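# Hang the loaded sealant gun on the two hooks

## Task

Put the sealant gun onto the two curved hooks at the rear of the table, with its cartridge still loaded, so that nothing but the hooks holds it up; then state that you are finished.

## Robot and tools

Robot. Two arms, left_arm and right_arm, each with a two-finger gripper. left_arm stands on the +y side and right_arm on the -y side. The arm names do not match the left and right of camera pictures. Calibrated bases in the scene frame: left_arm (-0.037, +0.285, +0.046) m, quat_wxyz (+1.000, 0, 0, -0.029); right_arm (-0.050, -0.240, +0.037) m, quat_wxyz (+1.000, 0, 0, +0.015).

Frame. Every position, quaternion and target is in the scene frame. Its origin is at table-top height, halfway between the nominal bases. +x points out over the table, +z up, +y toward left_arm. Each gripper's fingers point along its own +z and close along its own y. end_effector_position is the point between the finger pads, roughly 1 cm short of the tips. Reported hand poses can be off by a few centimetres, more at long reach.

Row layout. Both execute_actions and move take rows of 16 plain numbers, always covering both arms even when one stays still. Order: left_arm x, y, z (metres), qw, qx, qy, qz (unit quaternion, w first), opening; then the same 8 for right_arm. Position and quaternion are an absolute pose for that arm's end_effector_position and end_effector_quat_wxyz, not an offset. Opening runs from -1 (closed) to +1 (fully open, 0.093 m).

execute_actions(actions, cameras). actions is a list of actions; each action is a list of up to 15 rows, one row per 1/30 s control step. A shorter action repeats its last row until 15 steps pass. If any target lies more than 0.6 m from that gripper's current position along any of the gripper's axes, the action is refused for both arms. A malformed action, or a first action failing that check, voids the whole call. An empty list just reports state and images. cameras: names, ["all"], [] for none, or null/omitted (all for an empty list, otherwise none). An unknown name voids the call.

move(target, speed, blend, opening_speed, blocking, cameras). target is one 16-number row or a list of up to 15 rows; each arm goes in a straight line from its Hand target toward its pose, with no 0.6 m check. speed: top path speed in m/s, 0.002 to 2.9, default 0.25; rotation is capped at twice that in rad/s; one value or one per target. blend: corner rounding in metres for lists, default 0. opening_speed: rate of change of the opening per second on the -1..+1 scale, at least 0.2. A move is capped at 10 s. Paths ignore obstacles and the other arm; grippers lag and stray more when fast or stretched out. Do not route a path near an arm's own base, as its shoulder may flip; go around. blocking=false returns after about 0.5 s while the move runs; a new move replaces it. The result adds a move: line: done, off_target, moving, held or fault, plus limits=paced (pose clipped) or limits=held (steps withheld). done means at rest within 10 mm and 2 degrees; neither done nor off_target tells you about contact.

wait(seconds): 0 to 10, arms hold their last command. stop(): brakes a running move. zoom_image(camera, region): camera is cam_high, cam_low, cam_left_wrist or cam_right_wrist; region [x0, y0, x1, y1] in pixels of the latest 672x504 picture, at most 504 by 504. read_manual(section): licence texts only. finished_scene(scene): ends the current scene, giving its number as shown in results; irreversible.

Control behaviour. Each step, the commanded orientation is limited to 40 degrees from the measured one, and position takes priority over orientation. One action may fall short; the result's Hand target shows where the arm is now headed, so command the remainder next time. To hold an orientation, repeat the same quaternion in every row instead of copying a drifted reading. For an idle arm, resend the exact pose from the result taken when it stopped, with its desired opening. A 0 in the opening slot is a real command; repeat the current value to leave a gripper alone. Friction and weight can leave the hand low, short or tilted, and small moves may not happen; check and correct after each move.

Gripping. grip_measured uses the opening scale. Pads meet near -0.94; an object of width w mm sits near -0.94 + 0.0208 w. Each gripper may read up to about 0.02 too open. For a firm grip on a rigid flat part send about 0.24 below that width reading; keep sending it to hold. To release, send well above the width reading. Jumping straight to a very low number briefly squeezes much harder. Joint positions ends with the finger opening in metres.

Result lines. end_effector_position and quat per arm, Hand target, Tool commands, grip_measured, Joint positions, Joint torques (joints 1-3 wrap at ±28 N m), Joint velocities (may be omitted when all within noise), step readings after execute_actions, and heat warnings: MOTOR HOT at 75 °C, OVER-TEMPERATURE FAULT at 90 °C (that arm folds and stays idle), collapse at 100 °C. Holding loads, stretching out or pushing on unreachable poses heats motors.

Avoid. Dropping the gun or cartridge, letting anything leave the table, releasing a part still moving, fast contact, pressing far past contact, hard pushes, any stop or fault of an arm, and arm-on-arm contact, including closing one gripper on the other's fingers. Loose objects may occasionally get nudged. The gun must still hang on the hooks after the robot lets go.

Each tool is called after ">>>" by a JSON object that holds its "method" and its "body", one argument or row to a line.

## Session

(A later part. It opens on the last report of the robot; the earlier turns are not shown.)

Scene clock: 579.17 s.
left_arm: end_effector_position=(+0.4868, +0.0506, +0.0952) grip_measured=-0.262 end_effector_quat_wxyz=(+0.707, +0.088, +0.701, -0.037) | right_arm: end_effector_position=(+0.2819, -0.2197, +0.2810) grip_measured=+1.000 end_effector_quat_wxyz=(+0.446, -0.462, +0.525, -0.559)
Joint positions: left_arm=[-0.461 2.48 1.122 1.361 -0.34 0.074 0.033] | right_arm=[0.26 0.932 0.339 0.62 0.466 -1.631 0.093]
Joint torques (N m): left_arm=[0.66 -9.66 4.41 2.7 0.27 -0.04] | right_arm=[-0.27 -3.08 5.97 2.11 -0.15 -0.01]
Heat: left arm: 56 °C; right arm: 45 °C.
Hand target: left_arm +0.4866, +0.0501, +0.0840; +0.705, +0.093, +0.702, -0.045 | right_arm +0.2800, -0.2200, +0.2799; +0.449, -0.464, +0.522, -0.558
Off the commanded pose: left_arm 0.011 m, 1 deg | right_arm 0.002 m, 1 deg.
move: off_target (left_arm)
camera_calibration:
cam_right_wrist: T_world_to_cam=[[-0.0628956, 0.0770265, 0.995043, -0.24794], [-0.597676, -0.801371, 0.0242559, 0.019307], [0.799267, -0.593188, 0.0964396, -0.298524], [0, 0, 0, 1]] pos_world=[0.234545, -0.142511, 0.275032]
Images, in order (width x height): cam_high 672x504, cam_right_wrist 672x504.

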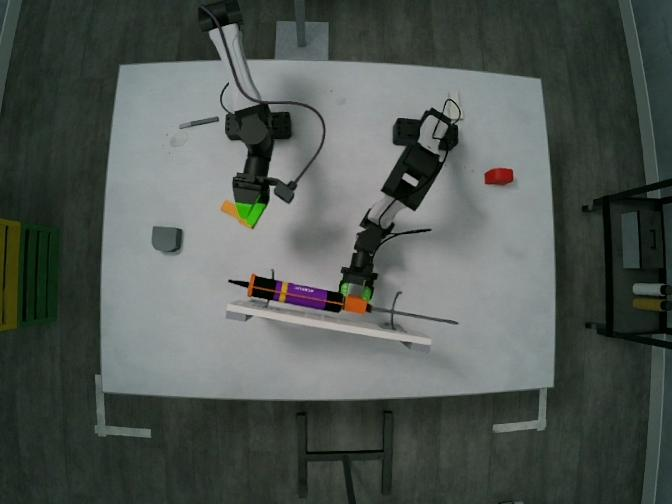

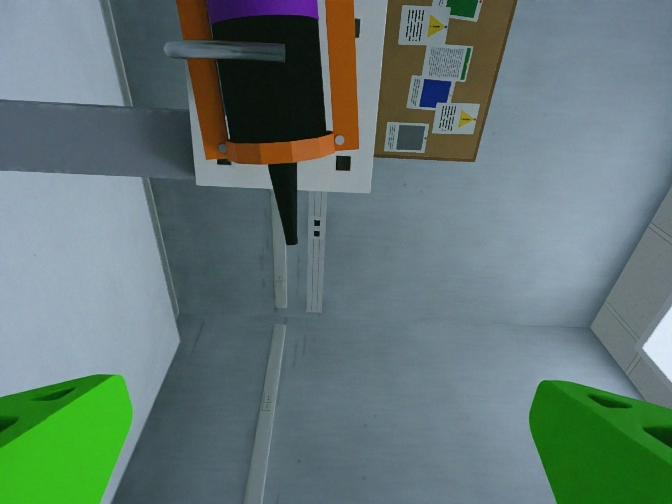

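>>> {"method": "move", "body": {
  "target": [
    [0.487,0.0505,0.0975,0.707,0.089,0.701,-0.038,-0.65,0.28,-0.22,0.280,0.449,-0.464,0.522,-0.558,1],
    [0.487,0.0505,0.0975,0.707,0.089,0.701,-0.038,0.35,0.28,-0.22,0.280,0.449,-0.464,0.522,-0.558,1]
  ],
  "speed": 0.03,
  "opening_speed": 0.3,
  "cameras": ["cam_high","cam_left_wrist"]
}}

>>> {"method": "wait", "body": {
  "seconds": 4,
  "cameras": ["cam_high","cam_left_wrist","cam_low"]
}}

>>> {"method": "zoom_image", "body": {
  "camera": "cam_high",
  "region": [210, 180, 450, 360]
}}

Scene clock: 602.80 s.
left_arm: end_effector_position=(+0.4868, +0.0508, +0.0949) grip_measured=+0.348 end_effector_quat_wxyz=(+0.707, +0.088, +0.701, -0.036) | right_arm: end_effector_position=(+0.2819, -0.2197, +0.2810) grip_measured=+1.000 end_effector_quat_wxyz=(+0.446, -0.462, +0.524, -0.559)
Joint positions: left_arm=[-0.461 2.48 1.122 1.36 -0.342 0.074 0.062] | right_arm=[0.26 0.932 0.339 0.62 0.466 -1.631 0.093]
Joint torques (N m): left_arm=[0.12 -13.64 3.78 2.42 0.06 0.01] | right_arm=[-0.29 -3.04 6.02 2.11 -0.17 -0.03]
Heat: left arm: 55 °C; right arm: 46 °C.
Hand target: left_arm +0.4870, +0.0505, +0.0974; +0.707, +0.089, +0.701, -0.038 | right_arm +0.2800, -0.2200, +0.2799; +0.449, -0.464, +0.522, -0.558
Off the commanded pose: left_arm 0.003 m, 0 deg | right_arm 0.002 m, 1 deg.
move: done
camera_calibration:
cam_left_wrist: T_world_to_cam=[[-0.168855, -0.983659, -0.0624798, 0.139128], [-0.404744, 0.126998, -0.905568, 0.317304], [0.898705, -0.127621, -0.419574, -0.307286], [0, 0, 0, 1]] pos_world=[0.428079, 0.0573414, 0.167104]
Images, in order (width x height): cam_high 672x504, cam_left_wrist 672x504.

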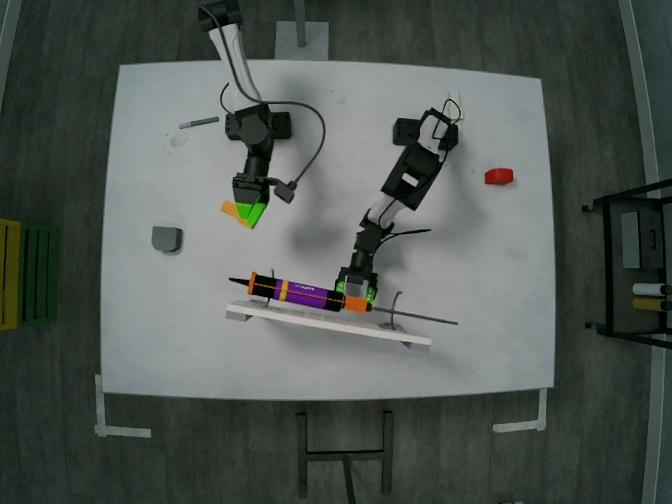

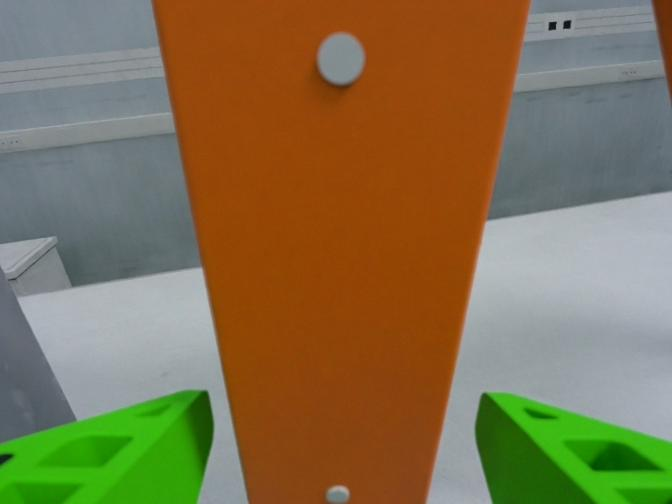

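Scene clock: 606.80 s.
left_arm: end_effector_position=(+0.4868, +0.0508, +0.0949) grip_measured=+0.348 end_effector_quat_wxyz=(+0.707, +0.088, +0.701, -0.036) | right_arm: end_effector_position=(+0.2819, -0.2197, +0.2810) grip_measured=+1.000 end_effector_quat_wxyz=(+0.446, -0.462, +0.524, -0.559)
Joint positions: left_arm=[-0.461 2.48 1.122 1.36 -0.342 0.074 0.062] | right_arm=[0.26 0.932 0.339 0.62 0.466 -1.631 0.093]
Joint torques (N m): left_arm=[0.17 -13.63 3.85 2.42 0.07 0] | right_arm=[-0.27 -3.11 6.04 2.11 -0.16 -0.03]
Heat: left arm: 56 °C; right arm: 46 °C.
Hand target: left_arm +0.4870, +0.0505, +0.0974; +0.707, +0.089, +0.701, -0.038 | right_arm +0.2800, -0.2200, +0.2799; +0.449, -0.464, +0.522, -0.558
Tool commands: left_gripper/opening=+0.35 right_gripper/opening=+1.0
Off the commanded pose: left_arm 0.003 m, 0 deg | right_arm 0.002 m, 1 deg.
wait: 4.00 s; at rest by 0.17 s
camera_calibration:
cam_left_wrist: T_world_to_cam=[[-0.168855, -0.983659, -0.0624798, 0.139128], [-0.404744, 0.126998, -0.905568, 0.317304], [0.898705, -0.127621, -0.419574, -0.307286], [0, 0, 0, 1]] pos_world=[0.428079, 0.0573414, 0.167104]
Images, in order (width x height): cam_high 672x504, cam_low 672x504, cam_left_wrist 672x504.

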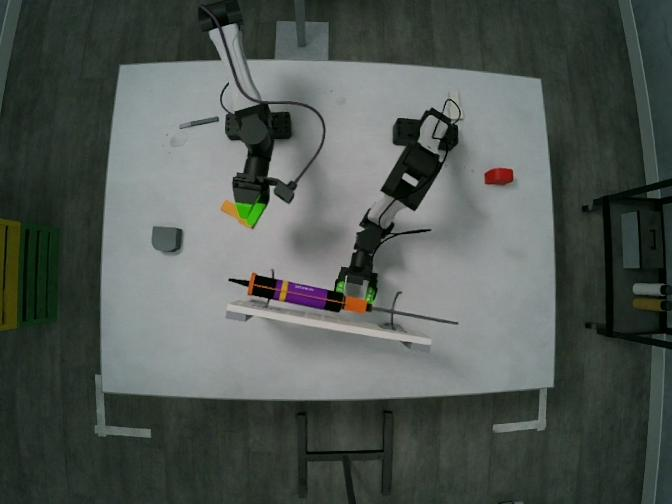

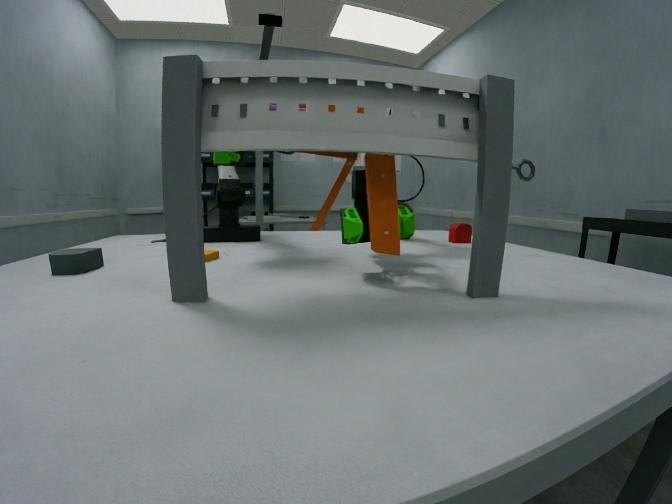

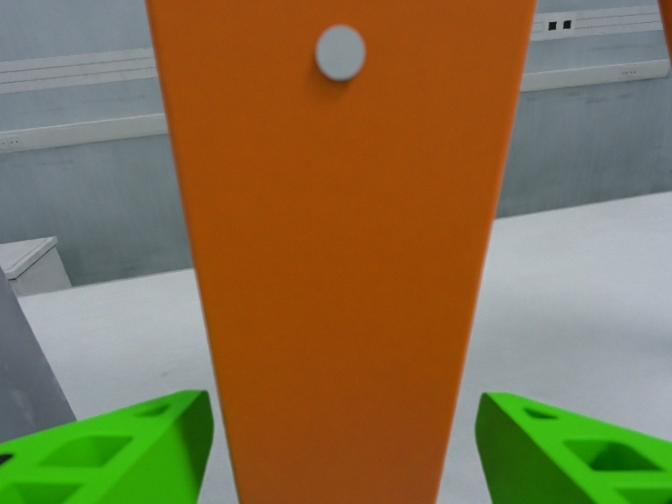

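Scaled by 2.100 from the camera's 672x504 image, which has a finer 960x720 frame.

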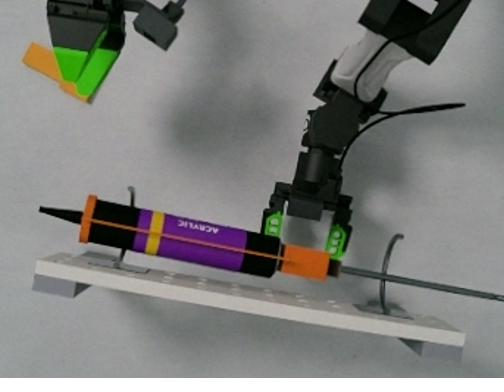

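>>> {"method": "move", "body": {
  "target": [
    [0.369,0.0715,0.099,0.707,0.089,0.701,-0.038,0.35,0.28,-0.22,0.280,0.449,-0.464,0.522,-0.558,1],
    [0.30,0.10,0.12,0.6,0.0,0.8,0,0.35,0.25,-0.24,0.25,0.449,-0.464,0.522,-0.558,1]
  ],
  "speed": [0.08,0.15],
  "cameras": ["cam_low","cam_high"]
}}

>>> {"method": "wait", "body": {
  "seconds": 5,
  "cameras": ["all"]
}}

>>> {"method": "zoom_image", "body": {
  "camera": "cam_high",
  "region": [210, 180, 450, 360]
}}

>>> {"method": "zoom_image", "body": {
  "camera": "cam_low",
  "region": [150, 30, 550, 280]
}}

Scene clock: 618.30 s.
left_arm: end_effector_position=(+0.2988, +0.1020, +0.1078) grip_measured=+0.348 end_effector_quat_wxyz=(+0.591, +0.013, +0.807, +0.009) | right_arm: end_effector_position=(+0.2512, -0.2405, +0.2527) grip_measured=+1.000 end_effector_quat_wxyz=(+0.447, -0.460, +0.524, -0.561)
Joint positions: left_arm=[-0.748 1.789 0.425 0.934 -0.757 -0.274 0.062] | right_arm=[0.181 0.75 0.168 0.612 0.388 -1.631 0.093]
Joint torques (N m): left_arm=[-0.35 -9.76 4.37 2.22 -0.36 -0.11] | right_arm=[-0.25 -1.33 6.16 2.15 -0.16 0.01]
Heat: left arm: 57 °C; right arm: 46 °C.
Hand target: left_arm +0.3001, +0.1001, +0.1199; +0.600, +0.000, +0.800, +0.000 | right_arm +0.2500, -0.2400, +0.2501; +0.449, -0.464, +0.522, -0.558
Off the commanded pose: left_arm 0.012 m, 2 deg | right_arm 0.003 m, 1 deg.
move: off_target (left_arm)
Images, in order (width x height): cam_high 672x504, cam_low 672x504.

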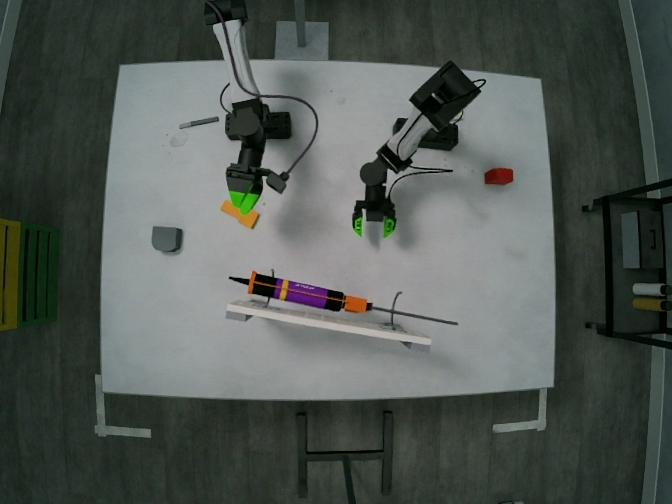

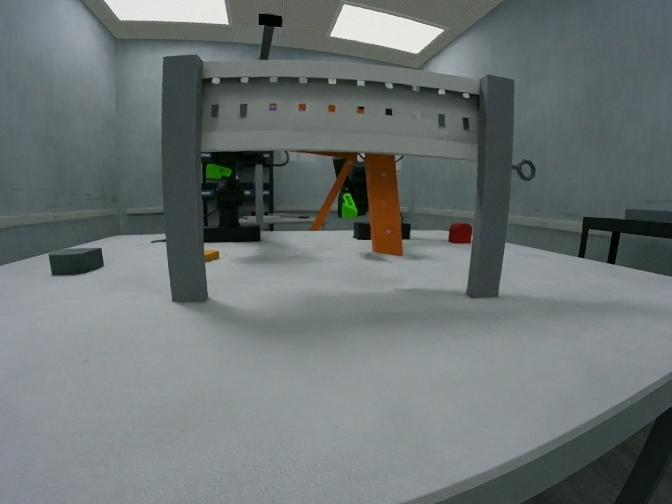

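Scene clock: 623.30 s.
left_arm: end_effector_position=(+0.2987, +0.1021, +0.1076) grip_measured=+0.348 end_effector_quat_wxyz=(+0.590, +0.012, +0.807, +0.009) | right_arm: end_effector_position=(+0.2512, -0.2404, +0.2525) grip_measured=+1.000 end_effector_quat_wxyz=(+0.447, -0.461, +0.523, -0.560)
Joint positions: left_arm=[-0.748 1.789 0.425 0.933 -0.758 -0.275 0.062] | right_arm=[0.181 0.75 0.168 0.612 0.387 -1.631 0.093]
Joint torques (N m): left_arm=[-0.38 -9.65 4.4 2.16 -0.34 -0.09] | right_arm=[-0.27 -1.32 6.09 2.14 -0.16 0.02]
Heat: left arm: 57 °C; right arm: 45 °C.
Hand target: left_arm +0.3001, +0.1001, +0.1199; +0.600, +0.000, +0.800, +0.000 | right_arm +0.2500, -0.2400, +0.2500; +0.449, -0.464, +0.522, -0.558
Tool commands: left_gripper/opening=+0.35 right_gripper/opening=+1.0
Off the commanded pose: left_arm 0.013 m, 2 deg | right_arm 0.003 m, 1 deg.
wait: 5.00 s; at rest by 0.17 s
camera_calibration:
cam_left_wrist: T_world_to_cam=[[0.000178124, -0.999777, -0.0210968, 0.10535], [-0.677119, 0.015404, -0.735712, 0.320702], [0.735873, 0.0144161, -0.676966, -0.0645905], [0, 0, 0, 1]] pos_world=[0.264665, 0.101317, 0.194441]
cam_right_wrist: T_world_to_cam=[[-0.0662934, 0.0784197, 0.994714, -0.218611], [-0.598104, -0.80108, 0.0232932, -0.0144177], [0.798672, -0.593398, 0.100009, -0.284303], [0, 0, 0, 1]] pos_world=[0.203949, -0.163111, 0.246224]

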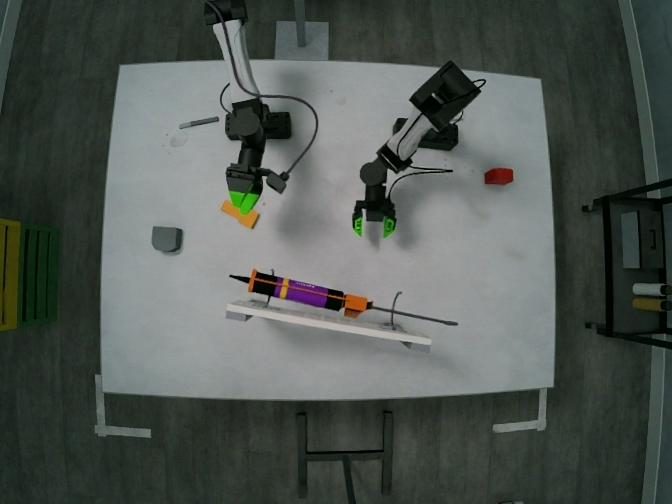

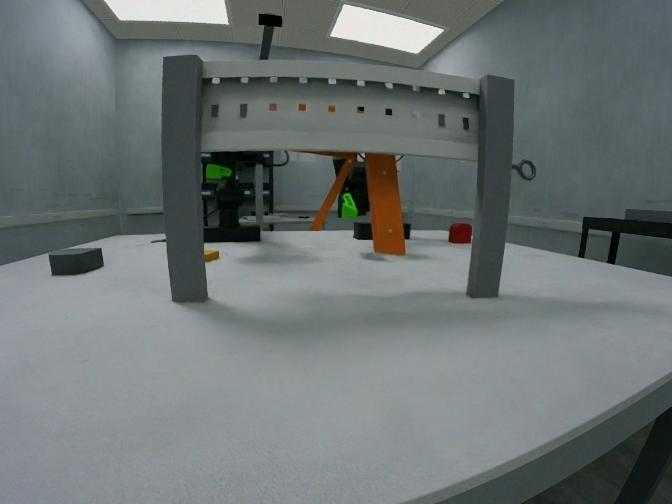

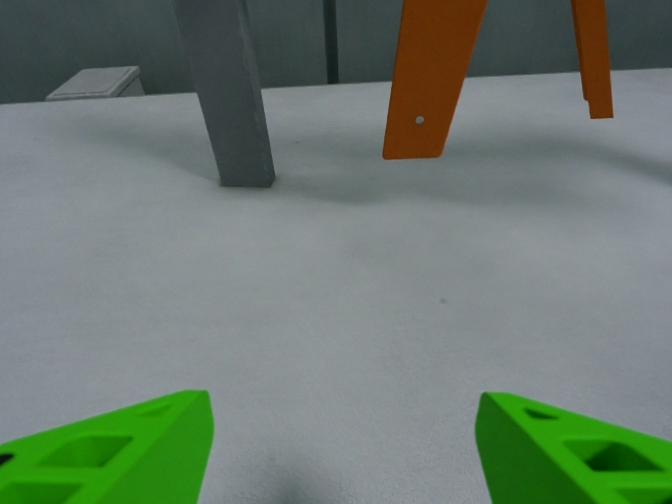

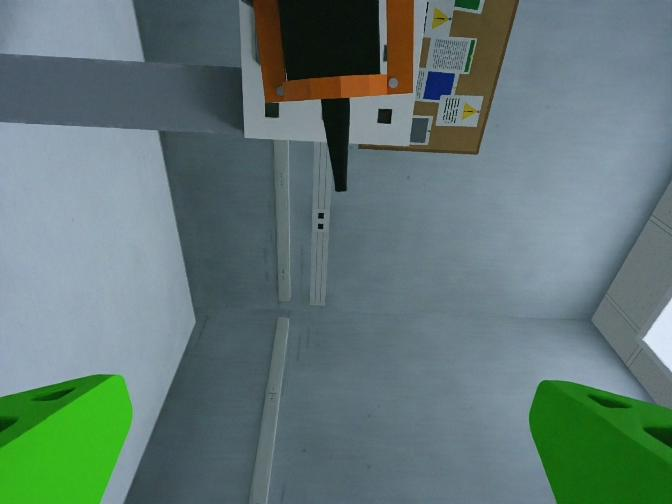

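Scaled by 2.100 from the camera's 672x504 image, which has a finer 960x720 frame.

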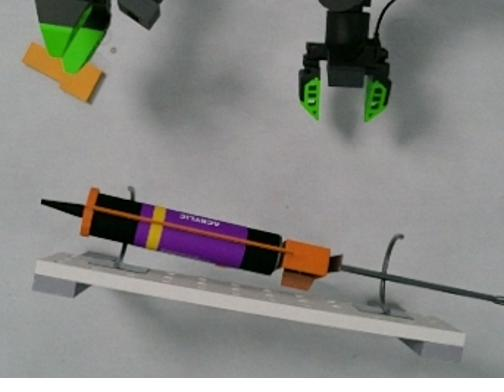

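Scaled by 1.260 from the camera's 672x504 image, which has a finer 960x720 frame.

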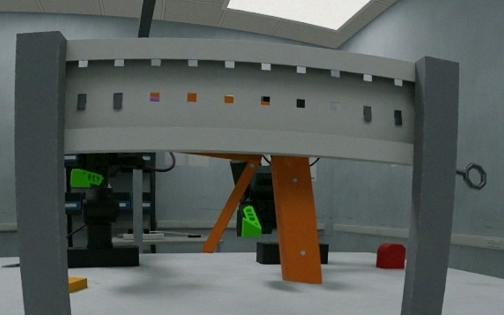

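>>> {"method": "wait", "body": {
  "seconds": 10,
  "cameras": ["cam_left_wrist"]
}}

>>> {"method": "wait", "body": {
  "seconds": 0.4,
  "cameras": ["cam_left_wrist"]
}}

>>> {"method": "wait", "body": {
  "seconds": 0.4,
  "cameras": ["cam_left_wrist"]
}}

Scene clock: 638.33 s.
left_arm: end_effector_position=(+0.2987, +0.1021, +0.1076) grip_measured=+0.348 end_effector_quat_wxyz=(+0.590, +0.012, +0.807, +0.009) | right_arm: end_effector_position=(+0.2512, -0.2404, +0.2525) grip_measured=+1.000 end_effector_quat_wxyz=(+0.447, -0.461, +0.523, -0.560)
Joint positions: left_arm=[-0.748 1.789 0.425 0.933 -0.758 -0.275 0.062] | right_arm=[0.181 0.75 0.168 0.612 0.387 -1.631 0.093]
Joint torques (N m): left_arm=[-0.34 -9.63 4.45 2.18 -0.34 -0.09] | right_arm=[-0.32 -1.39 6.13 2.15 -0.15 0.01]
Heat: left arm: 56 °C; right arm: 45 °C.
Hand target: left_arm +0.3001, +0.1001, +0.1199; +0.600, +0.000, +0.800, +0.000 | right_arm +0.2500, -0.2400, +0.2500; +0.449, -0.464, +0.522, -0.558
Tool commands: left_gripper/opening=+0.35 right_gripper/opening=+1.0
Off the commanded pose: left_arm 0.013 m, 2 deg | right_arm 0.003 m, 1 deg.
wait: 10.00 s; at rest from the start
camera_calibration:
cam_left_wrist: T_world_to_cam=[[0.000178124, -0.999777, -0.0210968, 0.10535], [-0.677119, 0.015404, -0.735712, 0.320702], [0.735873, 0.0144161, -0.676966, -0.0645905], [0, 0, 0, 1]] pos_world=[0.264665, 0.101317, 0.194441]
Images, in order (width x height): cam_left_wrist 672x504.

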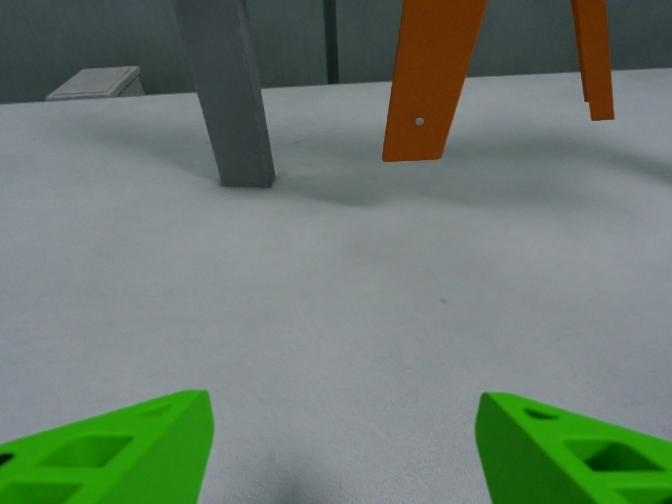

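Scene clock: 638.73 s.
left_arm: end_effector_position=(+0.2987, +0.1021, +0.1076) grip_measured=+0.348 end_effector_quat_wxyz=(+0.590, +0.012, +0.807, +0.009) | right_arm: end_effector_position=(+0.2512, -0.2404, +0.2525) grip_measured=+1.000 end_effector_quat_wxyz=(+0.447, -0.461, +0.523, -0.560)
Joint positions: left_arm=[-0.748 1.789 0.425 0.933 -0.758 -0.275 0.062] | right_arm=[0.181 0.75 0.168 0.612 0.387 -1.631 0.093]
Joint torques (N m): left_arm=[-0.34 -9.66 4.42 2.19 -0.33 -0.11] | right_arm=[-0.31 -1.29 6.12 2.14 -0.16 0.02]
Heat: left arm: 56 °C; right arm: 45 °C.
Hand target: left_arm +0.3001, +0.1001, +0.1199; +0.600, +0.000, +0.800, +0.000 | right_arm +0.2500, -0.2400, +0.2500; +0.449, -0.464, +0.522, -0.558
Tool commands: left_gripper/opening=+0.35 right_gripper/opening=+1.0
Off the commanded pose: left_arm 0.013 m, 2 deg | right_arm 0.003 m, 1 deg.
wait: 0.40 s; at rest by 0.17 s
camera_calibration:
cam_left_wrist: T_world_to_cam=[[0.000178124, -0.999777, -0.0210968, 0.10535], [-0.677119, 0.015404, -0.735712, 0.320702], [0.735873, 0.0144161, -0.676966, -0.0645905], [0, 0, 0, 1]] pos_world=[0.264665, 0.101317, 0.194441]
Images, in order (width x height): cam_left_wrist 672x504.

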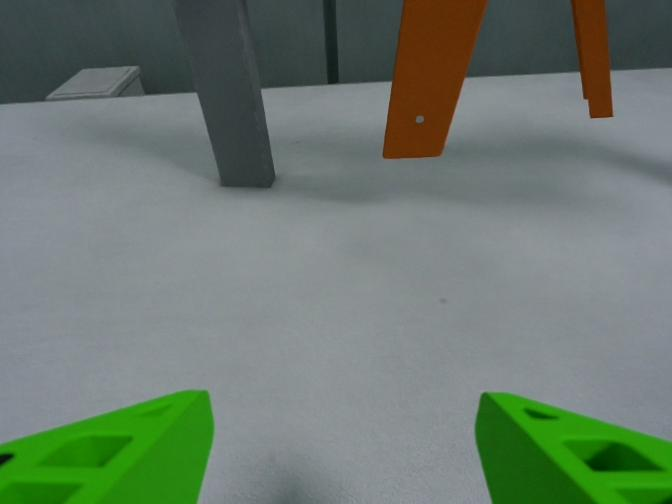

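Scene clock: 639.13 s.
left_arm: end_effector_position=(+0.2987, +0.1021, +0.1076) grip_measured=+0.348 end_effector_quat_wxyz=(+0.590, +0.012, +0.807, +0.009) | right_arm: end_effector_position=(+0.2512, -0.2403, +0.2525) grip_measured=+1.000 end_effector_quat_wxyz=(+0.447, -0.461, +0.523, -0.560)
Joint positions: left_arm=[-0.748 1.789 0.425 0.933 -0.758 -0.275 0.062] | right_arm=[0.181 0.75 0.168 0.612 0.387 -1.631 0.093]
Joint torques (N m): left_arm=[-0.35 -9.69 4.45 2.18 -0.34 -0.08] | right_arm=[-0.29 -1.35 6.08 2.16 -0.17 0.02]
Heat: left arm: 56 °C; right arm: 45 °C.
Hand target: left_arm +0.3001, +0.1001, +0.1199; +0.600, +0.000, +0.800, +0.000 | right_arm +0.2500, -0.2399, +0.2500; +0.449, -0.464, +0.522, -0.558
Tool commands: left_gripper/opening=+0.35 right_gripper/opening=+1.0
Off the commanded pose: left_arm 0.013 m, 2 deg | right_arm 0.003 m, 1 deg.
wait: 0.40 s; at rest by 0.17 s
camera_calibration:
cam_left_wrist: T_world_to_cam=[[0.000178124, -0.999777, -0.0210968, 0.10535], [-0.677119, 0.015404, -0.735712, 0.320702], [0.735873, 0.0144161, -0.676966, -0.0645905], [0, 0, 0, 1]] pos_world=[0.264665, 0.101317, 0.194441]
Images, in order (width x height): cam_left_wrist 672x504.

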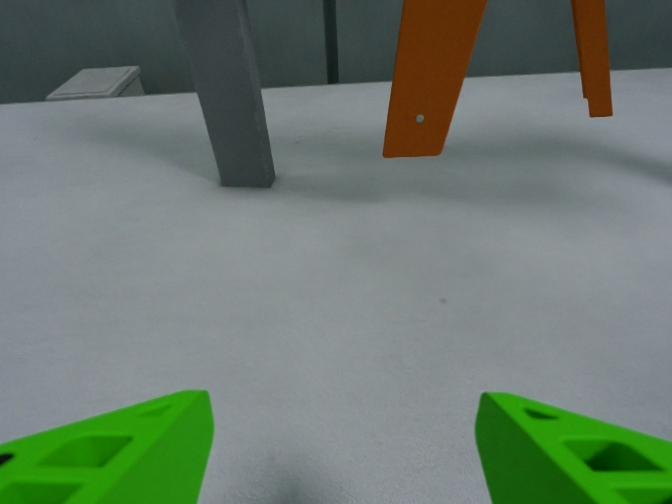

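>>> {"method": "wait", "body": {
  "seconds": 10
}}

>>> {"method": "wait", "body": {
  "seconds": 10
}}

>>> {"method": "wait", "body": {
  "seconds": 0.4,
  "cameras": ["cam_left_wrist"]
}}

>>> {"method": "wait", "body": {
  "seconds": 0.4,
  "cameras": ["cam_left_wrist"]
}}

>>> {"method": "wait", "body": {
  "seconds": 10,
  "cameras": ["cam_left_wrist","cam_high"]
}}

Scene clock: 654.47 s.
left_arm: end_effector_position=(+0.2987, +0.1021, +0.1076) grip_measured=+0.348 end_effector_quat_wxyz=(+0.590, +0.012, +0.807, +0.009) | right_arm: end_effector_position=(+0.2512, -0.2403, +0.2525) grip_measured=+1.000 end_effector_quat_wxyz=(+0.447, -0.461, +0.523, -0.560)
Joint positions: left_arm=[-0.748 1.789 0.425 0.933 -0.758 -0.275 0.062] | right_arm=[0.181 0.75 0.168 0.612 0.387 -1.631 0.093]
Joint torques (N m): left_arm=[-0.38 -9.63 4.4 2.19 -0.35 -0.11] | right_arm=[-0.2 -1.24 6.11 2.14 -0.18 0.02]
Heat: left arm: 55 °C; right arm: 45 °C.
Hand target: left_arm +0.3001, +0.1001, +0.1199; +0.600, +0.000, +0.800, +0.000 | right_arm +0.2500, -0.2400, +0.2500; +0.449, -0.464, +0.522, -0.558
Tool commands: left_gripper/opening=+0.35 right_gripper/opening=+1.0
Off the commanded pose: left_arm 0.013 m, 2 deg | right_arm 0.003 m, 1 deg.
wait: 10.00 s; at rest from the start
camera_calibration:
cam_left_wrist: T_world_to_cam=[[0.000298503, -0.999786, -0.0206665, 0.105236], [-0.677114, 0.0150059, -0.735725, 0.320743], [0.735878, 0.0142132, -0.676965, -0.0645714], [0, 0, 0, 1]] pos_world=[0.264665, 0.101318, 0.194441]
cam_right_wrist: T_world_to_cam=[[-0.0663219, 0.0783966, 0.994714, -0.218609], [-0.597815, -0.801296, 0.0232939, -0.0145127], [0.798886, -0.59311, 0.10001, -0.2843], [0, 0, 0, 1]] pos_world=[0.203949, -0.163112, 0.246224]

Scene clock: 664.47 s.
left_arm: end_effector_position=(+0.2987, +0.1021, +0.1076) grip_measured=+0.348 end_effector_quat_wxyz=(+0.590, +0.012, +0.807, +0.009) | right_arm: end_effector_position=(+0.2512, -0.2403, +0.2525) grip_measured=+1.000 end_effector_quat_wxyz=(+0.447, -0.461, +0.523, -0.560)
Joint positions: left_arm=[-0.748 1.789 0.425 0.933 -0.758 -0.275 0.062] | right_arm=[0.181 0.75 0.168 0.612 0.387 -1.631 0.093]
Joint torques (N m): left_arm=[-0.36 -9.68 4.38 2.16 -0.36 -0.09] | right_arm=[-0.21 -1.35 6.09 2.13 -0.15 0.02]
Heat: left arm: 54 °C; right arm: 45 °C.
Hand target: left_arm +0.3001, +0.1001, +0.1199; +0.600, +0.000, +0.800, +0.000 | right_arm +0.2500, -0.2400, +0.2500; +0.449, -0.464, +0.522, -0.558
Tool commands: left_gripper/opening=+0.35 right_gripper/opening=+1.0
Off the commanded pose: left_arm 0.013 m, 2 deg | right_arm 0.003 m, 1 deg.
wait: 10.00 s; at rest by 0.17 s
camera_calibration:
cam_left_wrist: T_world_to_cam=[[0.000298503, -0.999786, -0.0206665, 0.105236], [-0.677114, 0.0150059, -0.735725, 0.320743], [0.735878, 0.0142132, -0.676965, -0.0645714], [0, 0, 0, 1]] pos_world=[0.264665, 0.101318, 0.194441]
cam_right_wrist: T_world_to_cam=[[-0.0663219, 0.0783966, 0.994714, -0.218609], [-0.597815, -0.801296, 0.0232939, -0.0145127], [0.798886, -0.59311, 0.10001, -0.2843], [0, 0, 0, 1]] pos_world=[0.203949, -0.163112, 0.246224]

Scene clock: 664.87 s.
left_arm: end_effector_position=(+0.2987, +0.1021, +0.1076) grip_measured=+0.348 end_effector_quat_wxyz=(+0.590, +0.012, +0.807, +0.009) | right_arm: end_effector_position=(+0.2512, -0.2403, +0.2525) grip_measured=+1.000 end_effector_quat_wxyz=(+0.447, -0.461, +0.523, -0.560)
Joint positions: left_arm=[-0.748 1.789 0.425 0.933 -0.758 -0.275 0.062] | right_arm=[0.181 0.75 0.168 0.612 0.387 -1.631 0.093]
Joint torques (N m): left_arm=[-0.38 -9.63 4.37 2.19 -0.34 -0.11] | right_arm=[-0.31 -1.25 6.11 2.14 -0.15 0.02]
Heat: left arm: 54 °C; right arm: 45 °C.
Hand target: left_arm +0.3001, +0.1001, +0.1199; +0.600, +0.000, +0.800, +0.000 | right_arm +0.2500, -0.2400, +0.2500; +0.449, -0.464, +0.522, -0.558
Tool commands: left_gripper/opening=+0.35 right_gripper/opening=+1.0
Off the commanded pose: left_arm 0.013 m, 2 deg | right_arm 0.003 m, 1 deg.
wait: 0.40 s; at rest by 0.17 s
camera_calibration:
cam_left_wrist: T_world_to_cam=[[0.000298503, -0.999786, -0.0206665, 0.105236], [-0.677114, 0.0150059, -0.735725, 0.320743], [0.735878, 0.0142132, -0.676965, -0.0645714], [0, 0, 0, 1]] pos_world=[0.264665, 0.101318, 0.194441]
Images, in order (width x height): cam_left_wrist 672x504.

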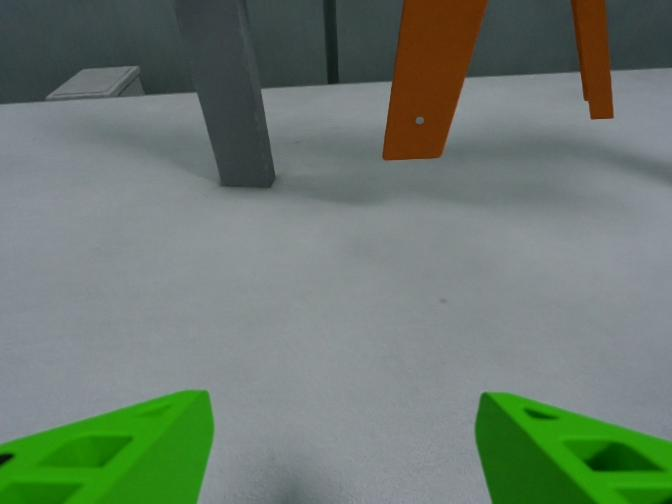

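Scene clock: 665.27 s.
left_arm: end_effector_position=(+0.2987, +0.1021, +0.1076) grip_measured=+0.348 end_effector_quat_wxyz=(+0.590, +0.012, +0.807, +0.009) | right_arm: end_effector_position=(+0.2512, -0.2403, +0.2525) grip_measured=+1.000 end_effector_quat_wxyz=(+0.447, -0.461, +0.523, -0.560)
Joint positions: left_arm=[-0.748 1.789 0.425 0.933 -0.758 -0.275 0.062] | right_arm=[0.181 0.75 0.168 0.612 0.387 -1.631 0.093]
Joint torques (N m): left_arm=[-0.42 -9.7 4.33 2.17 -0.34 -0.1] | right_arm=[-0.31 -1.33 6.11 2.15 -0.18 0.01]
Heat: left arm: 54 °C; right arm: 45 °C.
Hand target: left_arm +0.3001, +0.1001, +0.1199; +0.600, +0.000, +0.800, +0.000 | right_arm +0.2500, -0.2400, +0.2500; +0.449, -0.464, +0.522, -0.558
Tool commands: left_gripper/opening=+0.35 right_gripper/opening=+1.0
Off the commanded pose: left_arm 0.013 m, 2 deg | right_arm 0.003 m, 1 deg.
wait: 0.40 s; at rest by 0.17 s
camera_calibration:
cam_left_wrist: T_world_to_cam=[[0.000298503, -0.999786, -0.0206665, 0.105236], [-0.677114, 0.0150059, -0.735725, 0.320743], [0.735878, 0.0142132, -0.676965, -0.0645714], [0, 0, 0, 1]] pos_world=[0.264665, 0.101318, 0.194441]
Images, in order (width x height): cam_left_wrist 672x504.

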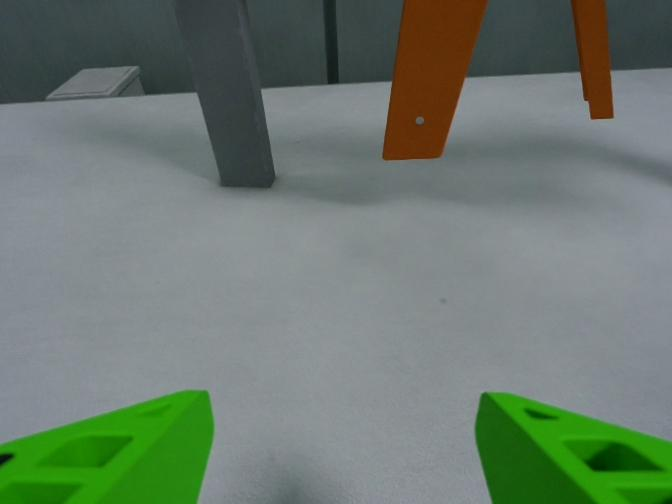

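Scene clock: 675.27 s.
left_arm: end_effector_position=(+0.2987, +0.1021, +0.1076) grip_measured=+0.348 end_effector_quat_wxyz=(+0.590, +0.012, +0.807, +0.009) | right_arm: end_effector_position=(+0.2512, -0.2403, +0.2525) grip_measured=+1.000 end_effector_quat_wxyz=(+0.447, -0.461, +0.523, -0.560)
Joint positions: left_arm=[-0.748 1.789 0.425 0.933 -0.758 -0.275 0.062] | right_arm=[0.181 0.75 0.168 0.612 0.387 -1.631 0.093]
Joint torques (N m): left_arm=[-0.43 -9.7 4.38 2.2 -0.36 -0.08] | right_arm=[-0.25 -1.31 6.05 2.12 -0.16 0]
Heat: left arm: 54 °C; right arm: 45 °C.
Hand target: left_arm +0.3001, +0.1001, +0.1199; +0.600, +0.000, +0.800, +0.000 | right_arm +0.2500, -0.2400, +0.2500; +0.449, -0.464, +0.522, -0.558
Tool commands: left_gripper/opening=+0.35 right_gripper/opening=+1.0
Off the commanded pose: left_arm 0.013 m, 2 deg | right_arm 0.003 m, 1 deg.
wait: 10.00 s; at rest by 0.17 s
camera_calibration:
cam_left_wrist: T_world_to_cam=[[0.000298503, -0.999786, -0.0206665, 0.105236], [-0.677114, 0.0150059, -0.735725, 0.320743], [0.735878, 0.0142132, -0.676965, -0.0645714], [0, 0, 0, 1]] pos_world=[0.264665, 0.101318, 0.194441]
Images, in order (width x height): cam_high 672x504, cam_left_wrist 672x504.

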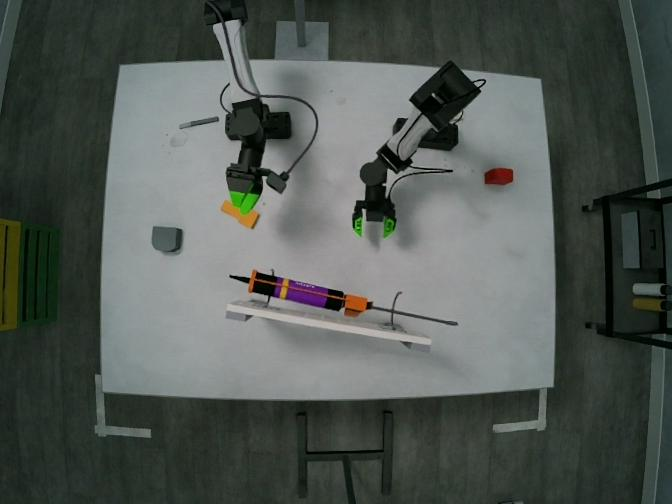

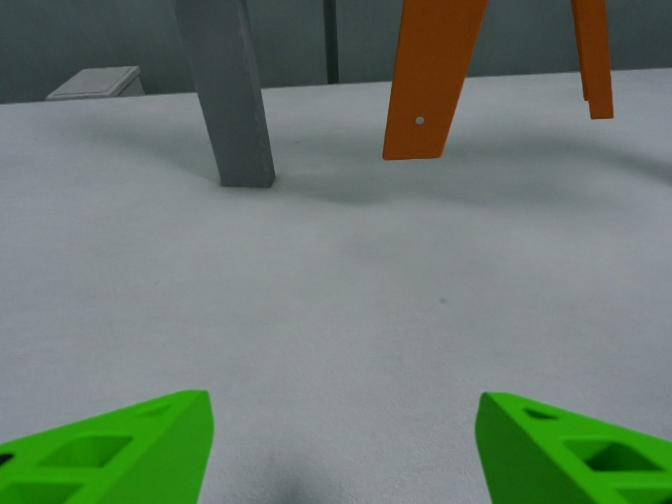

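Now still (identical images). Finish.

>>> {"method": "finished_scene", "body": {
  "scene": 2
}}

The scene is finished: the task was done.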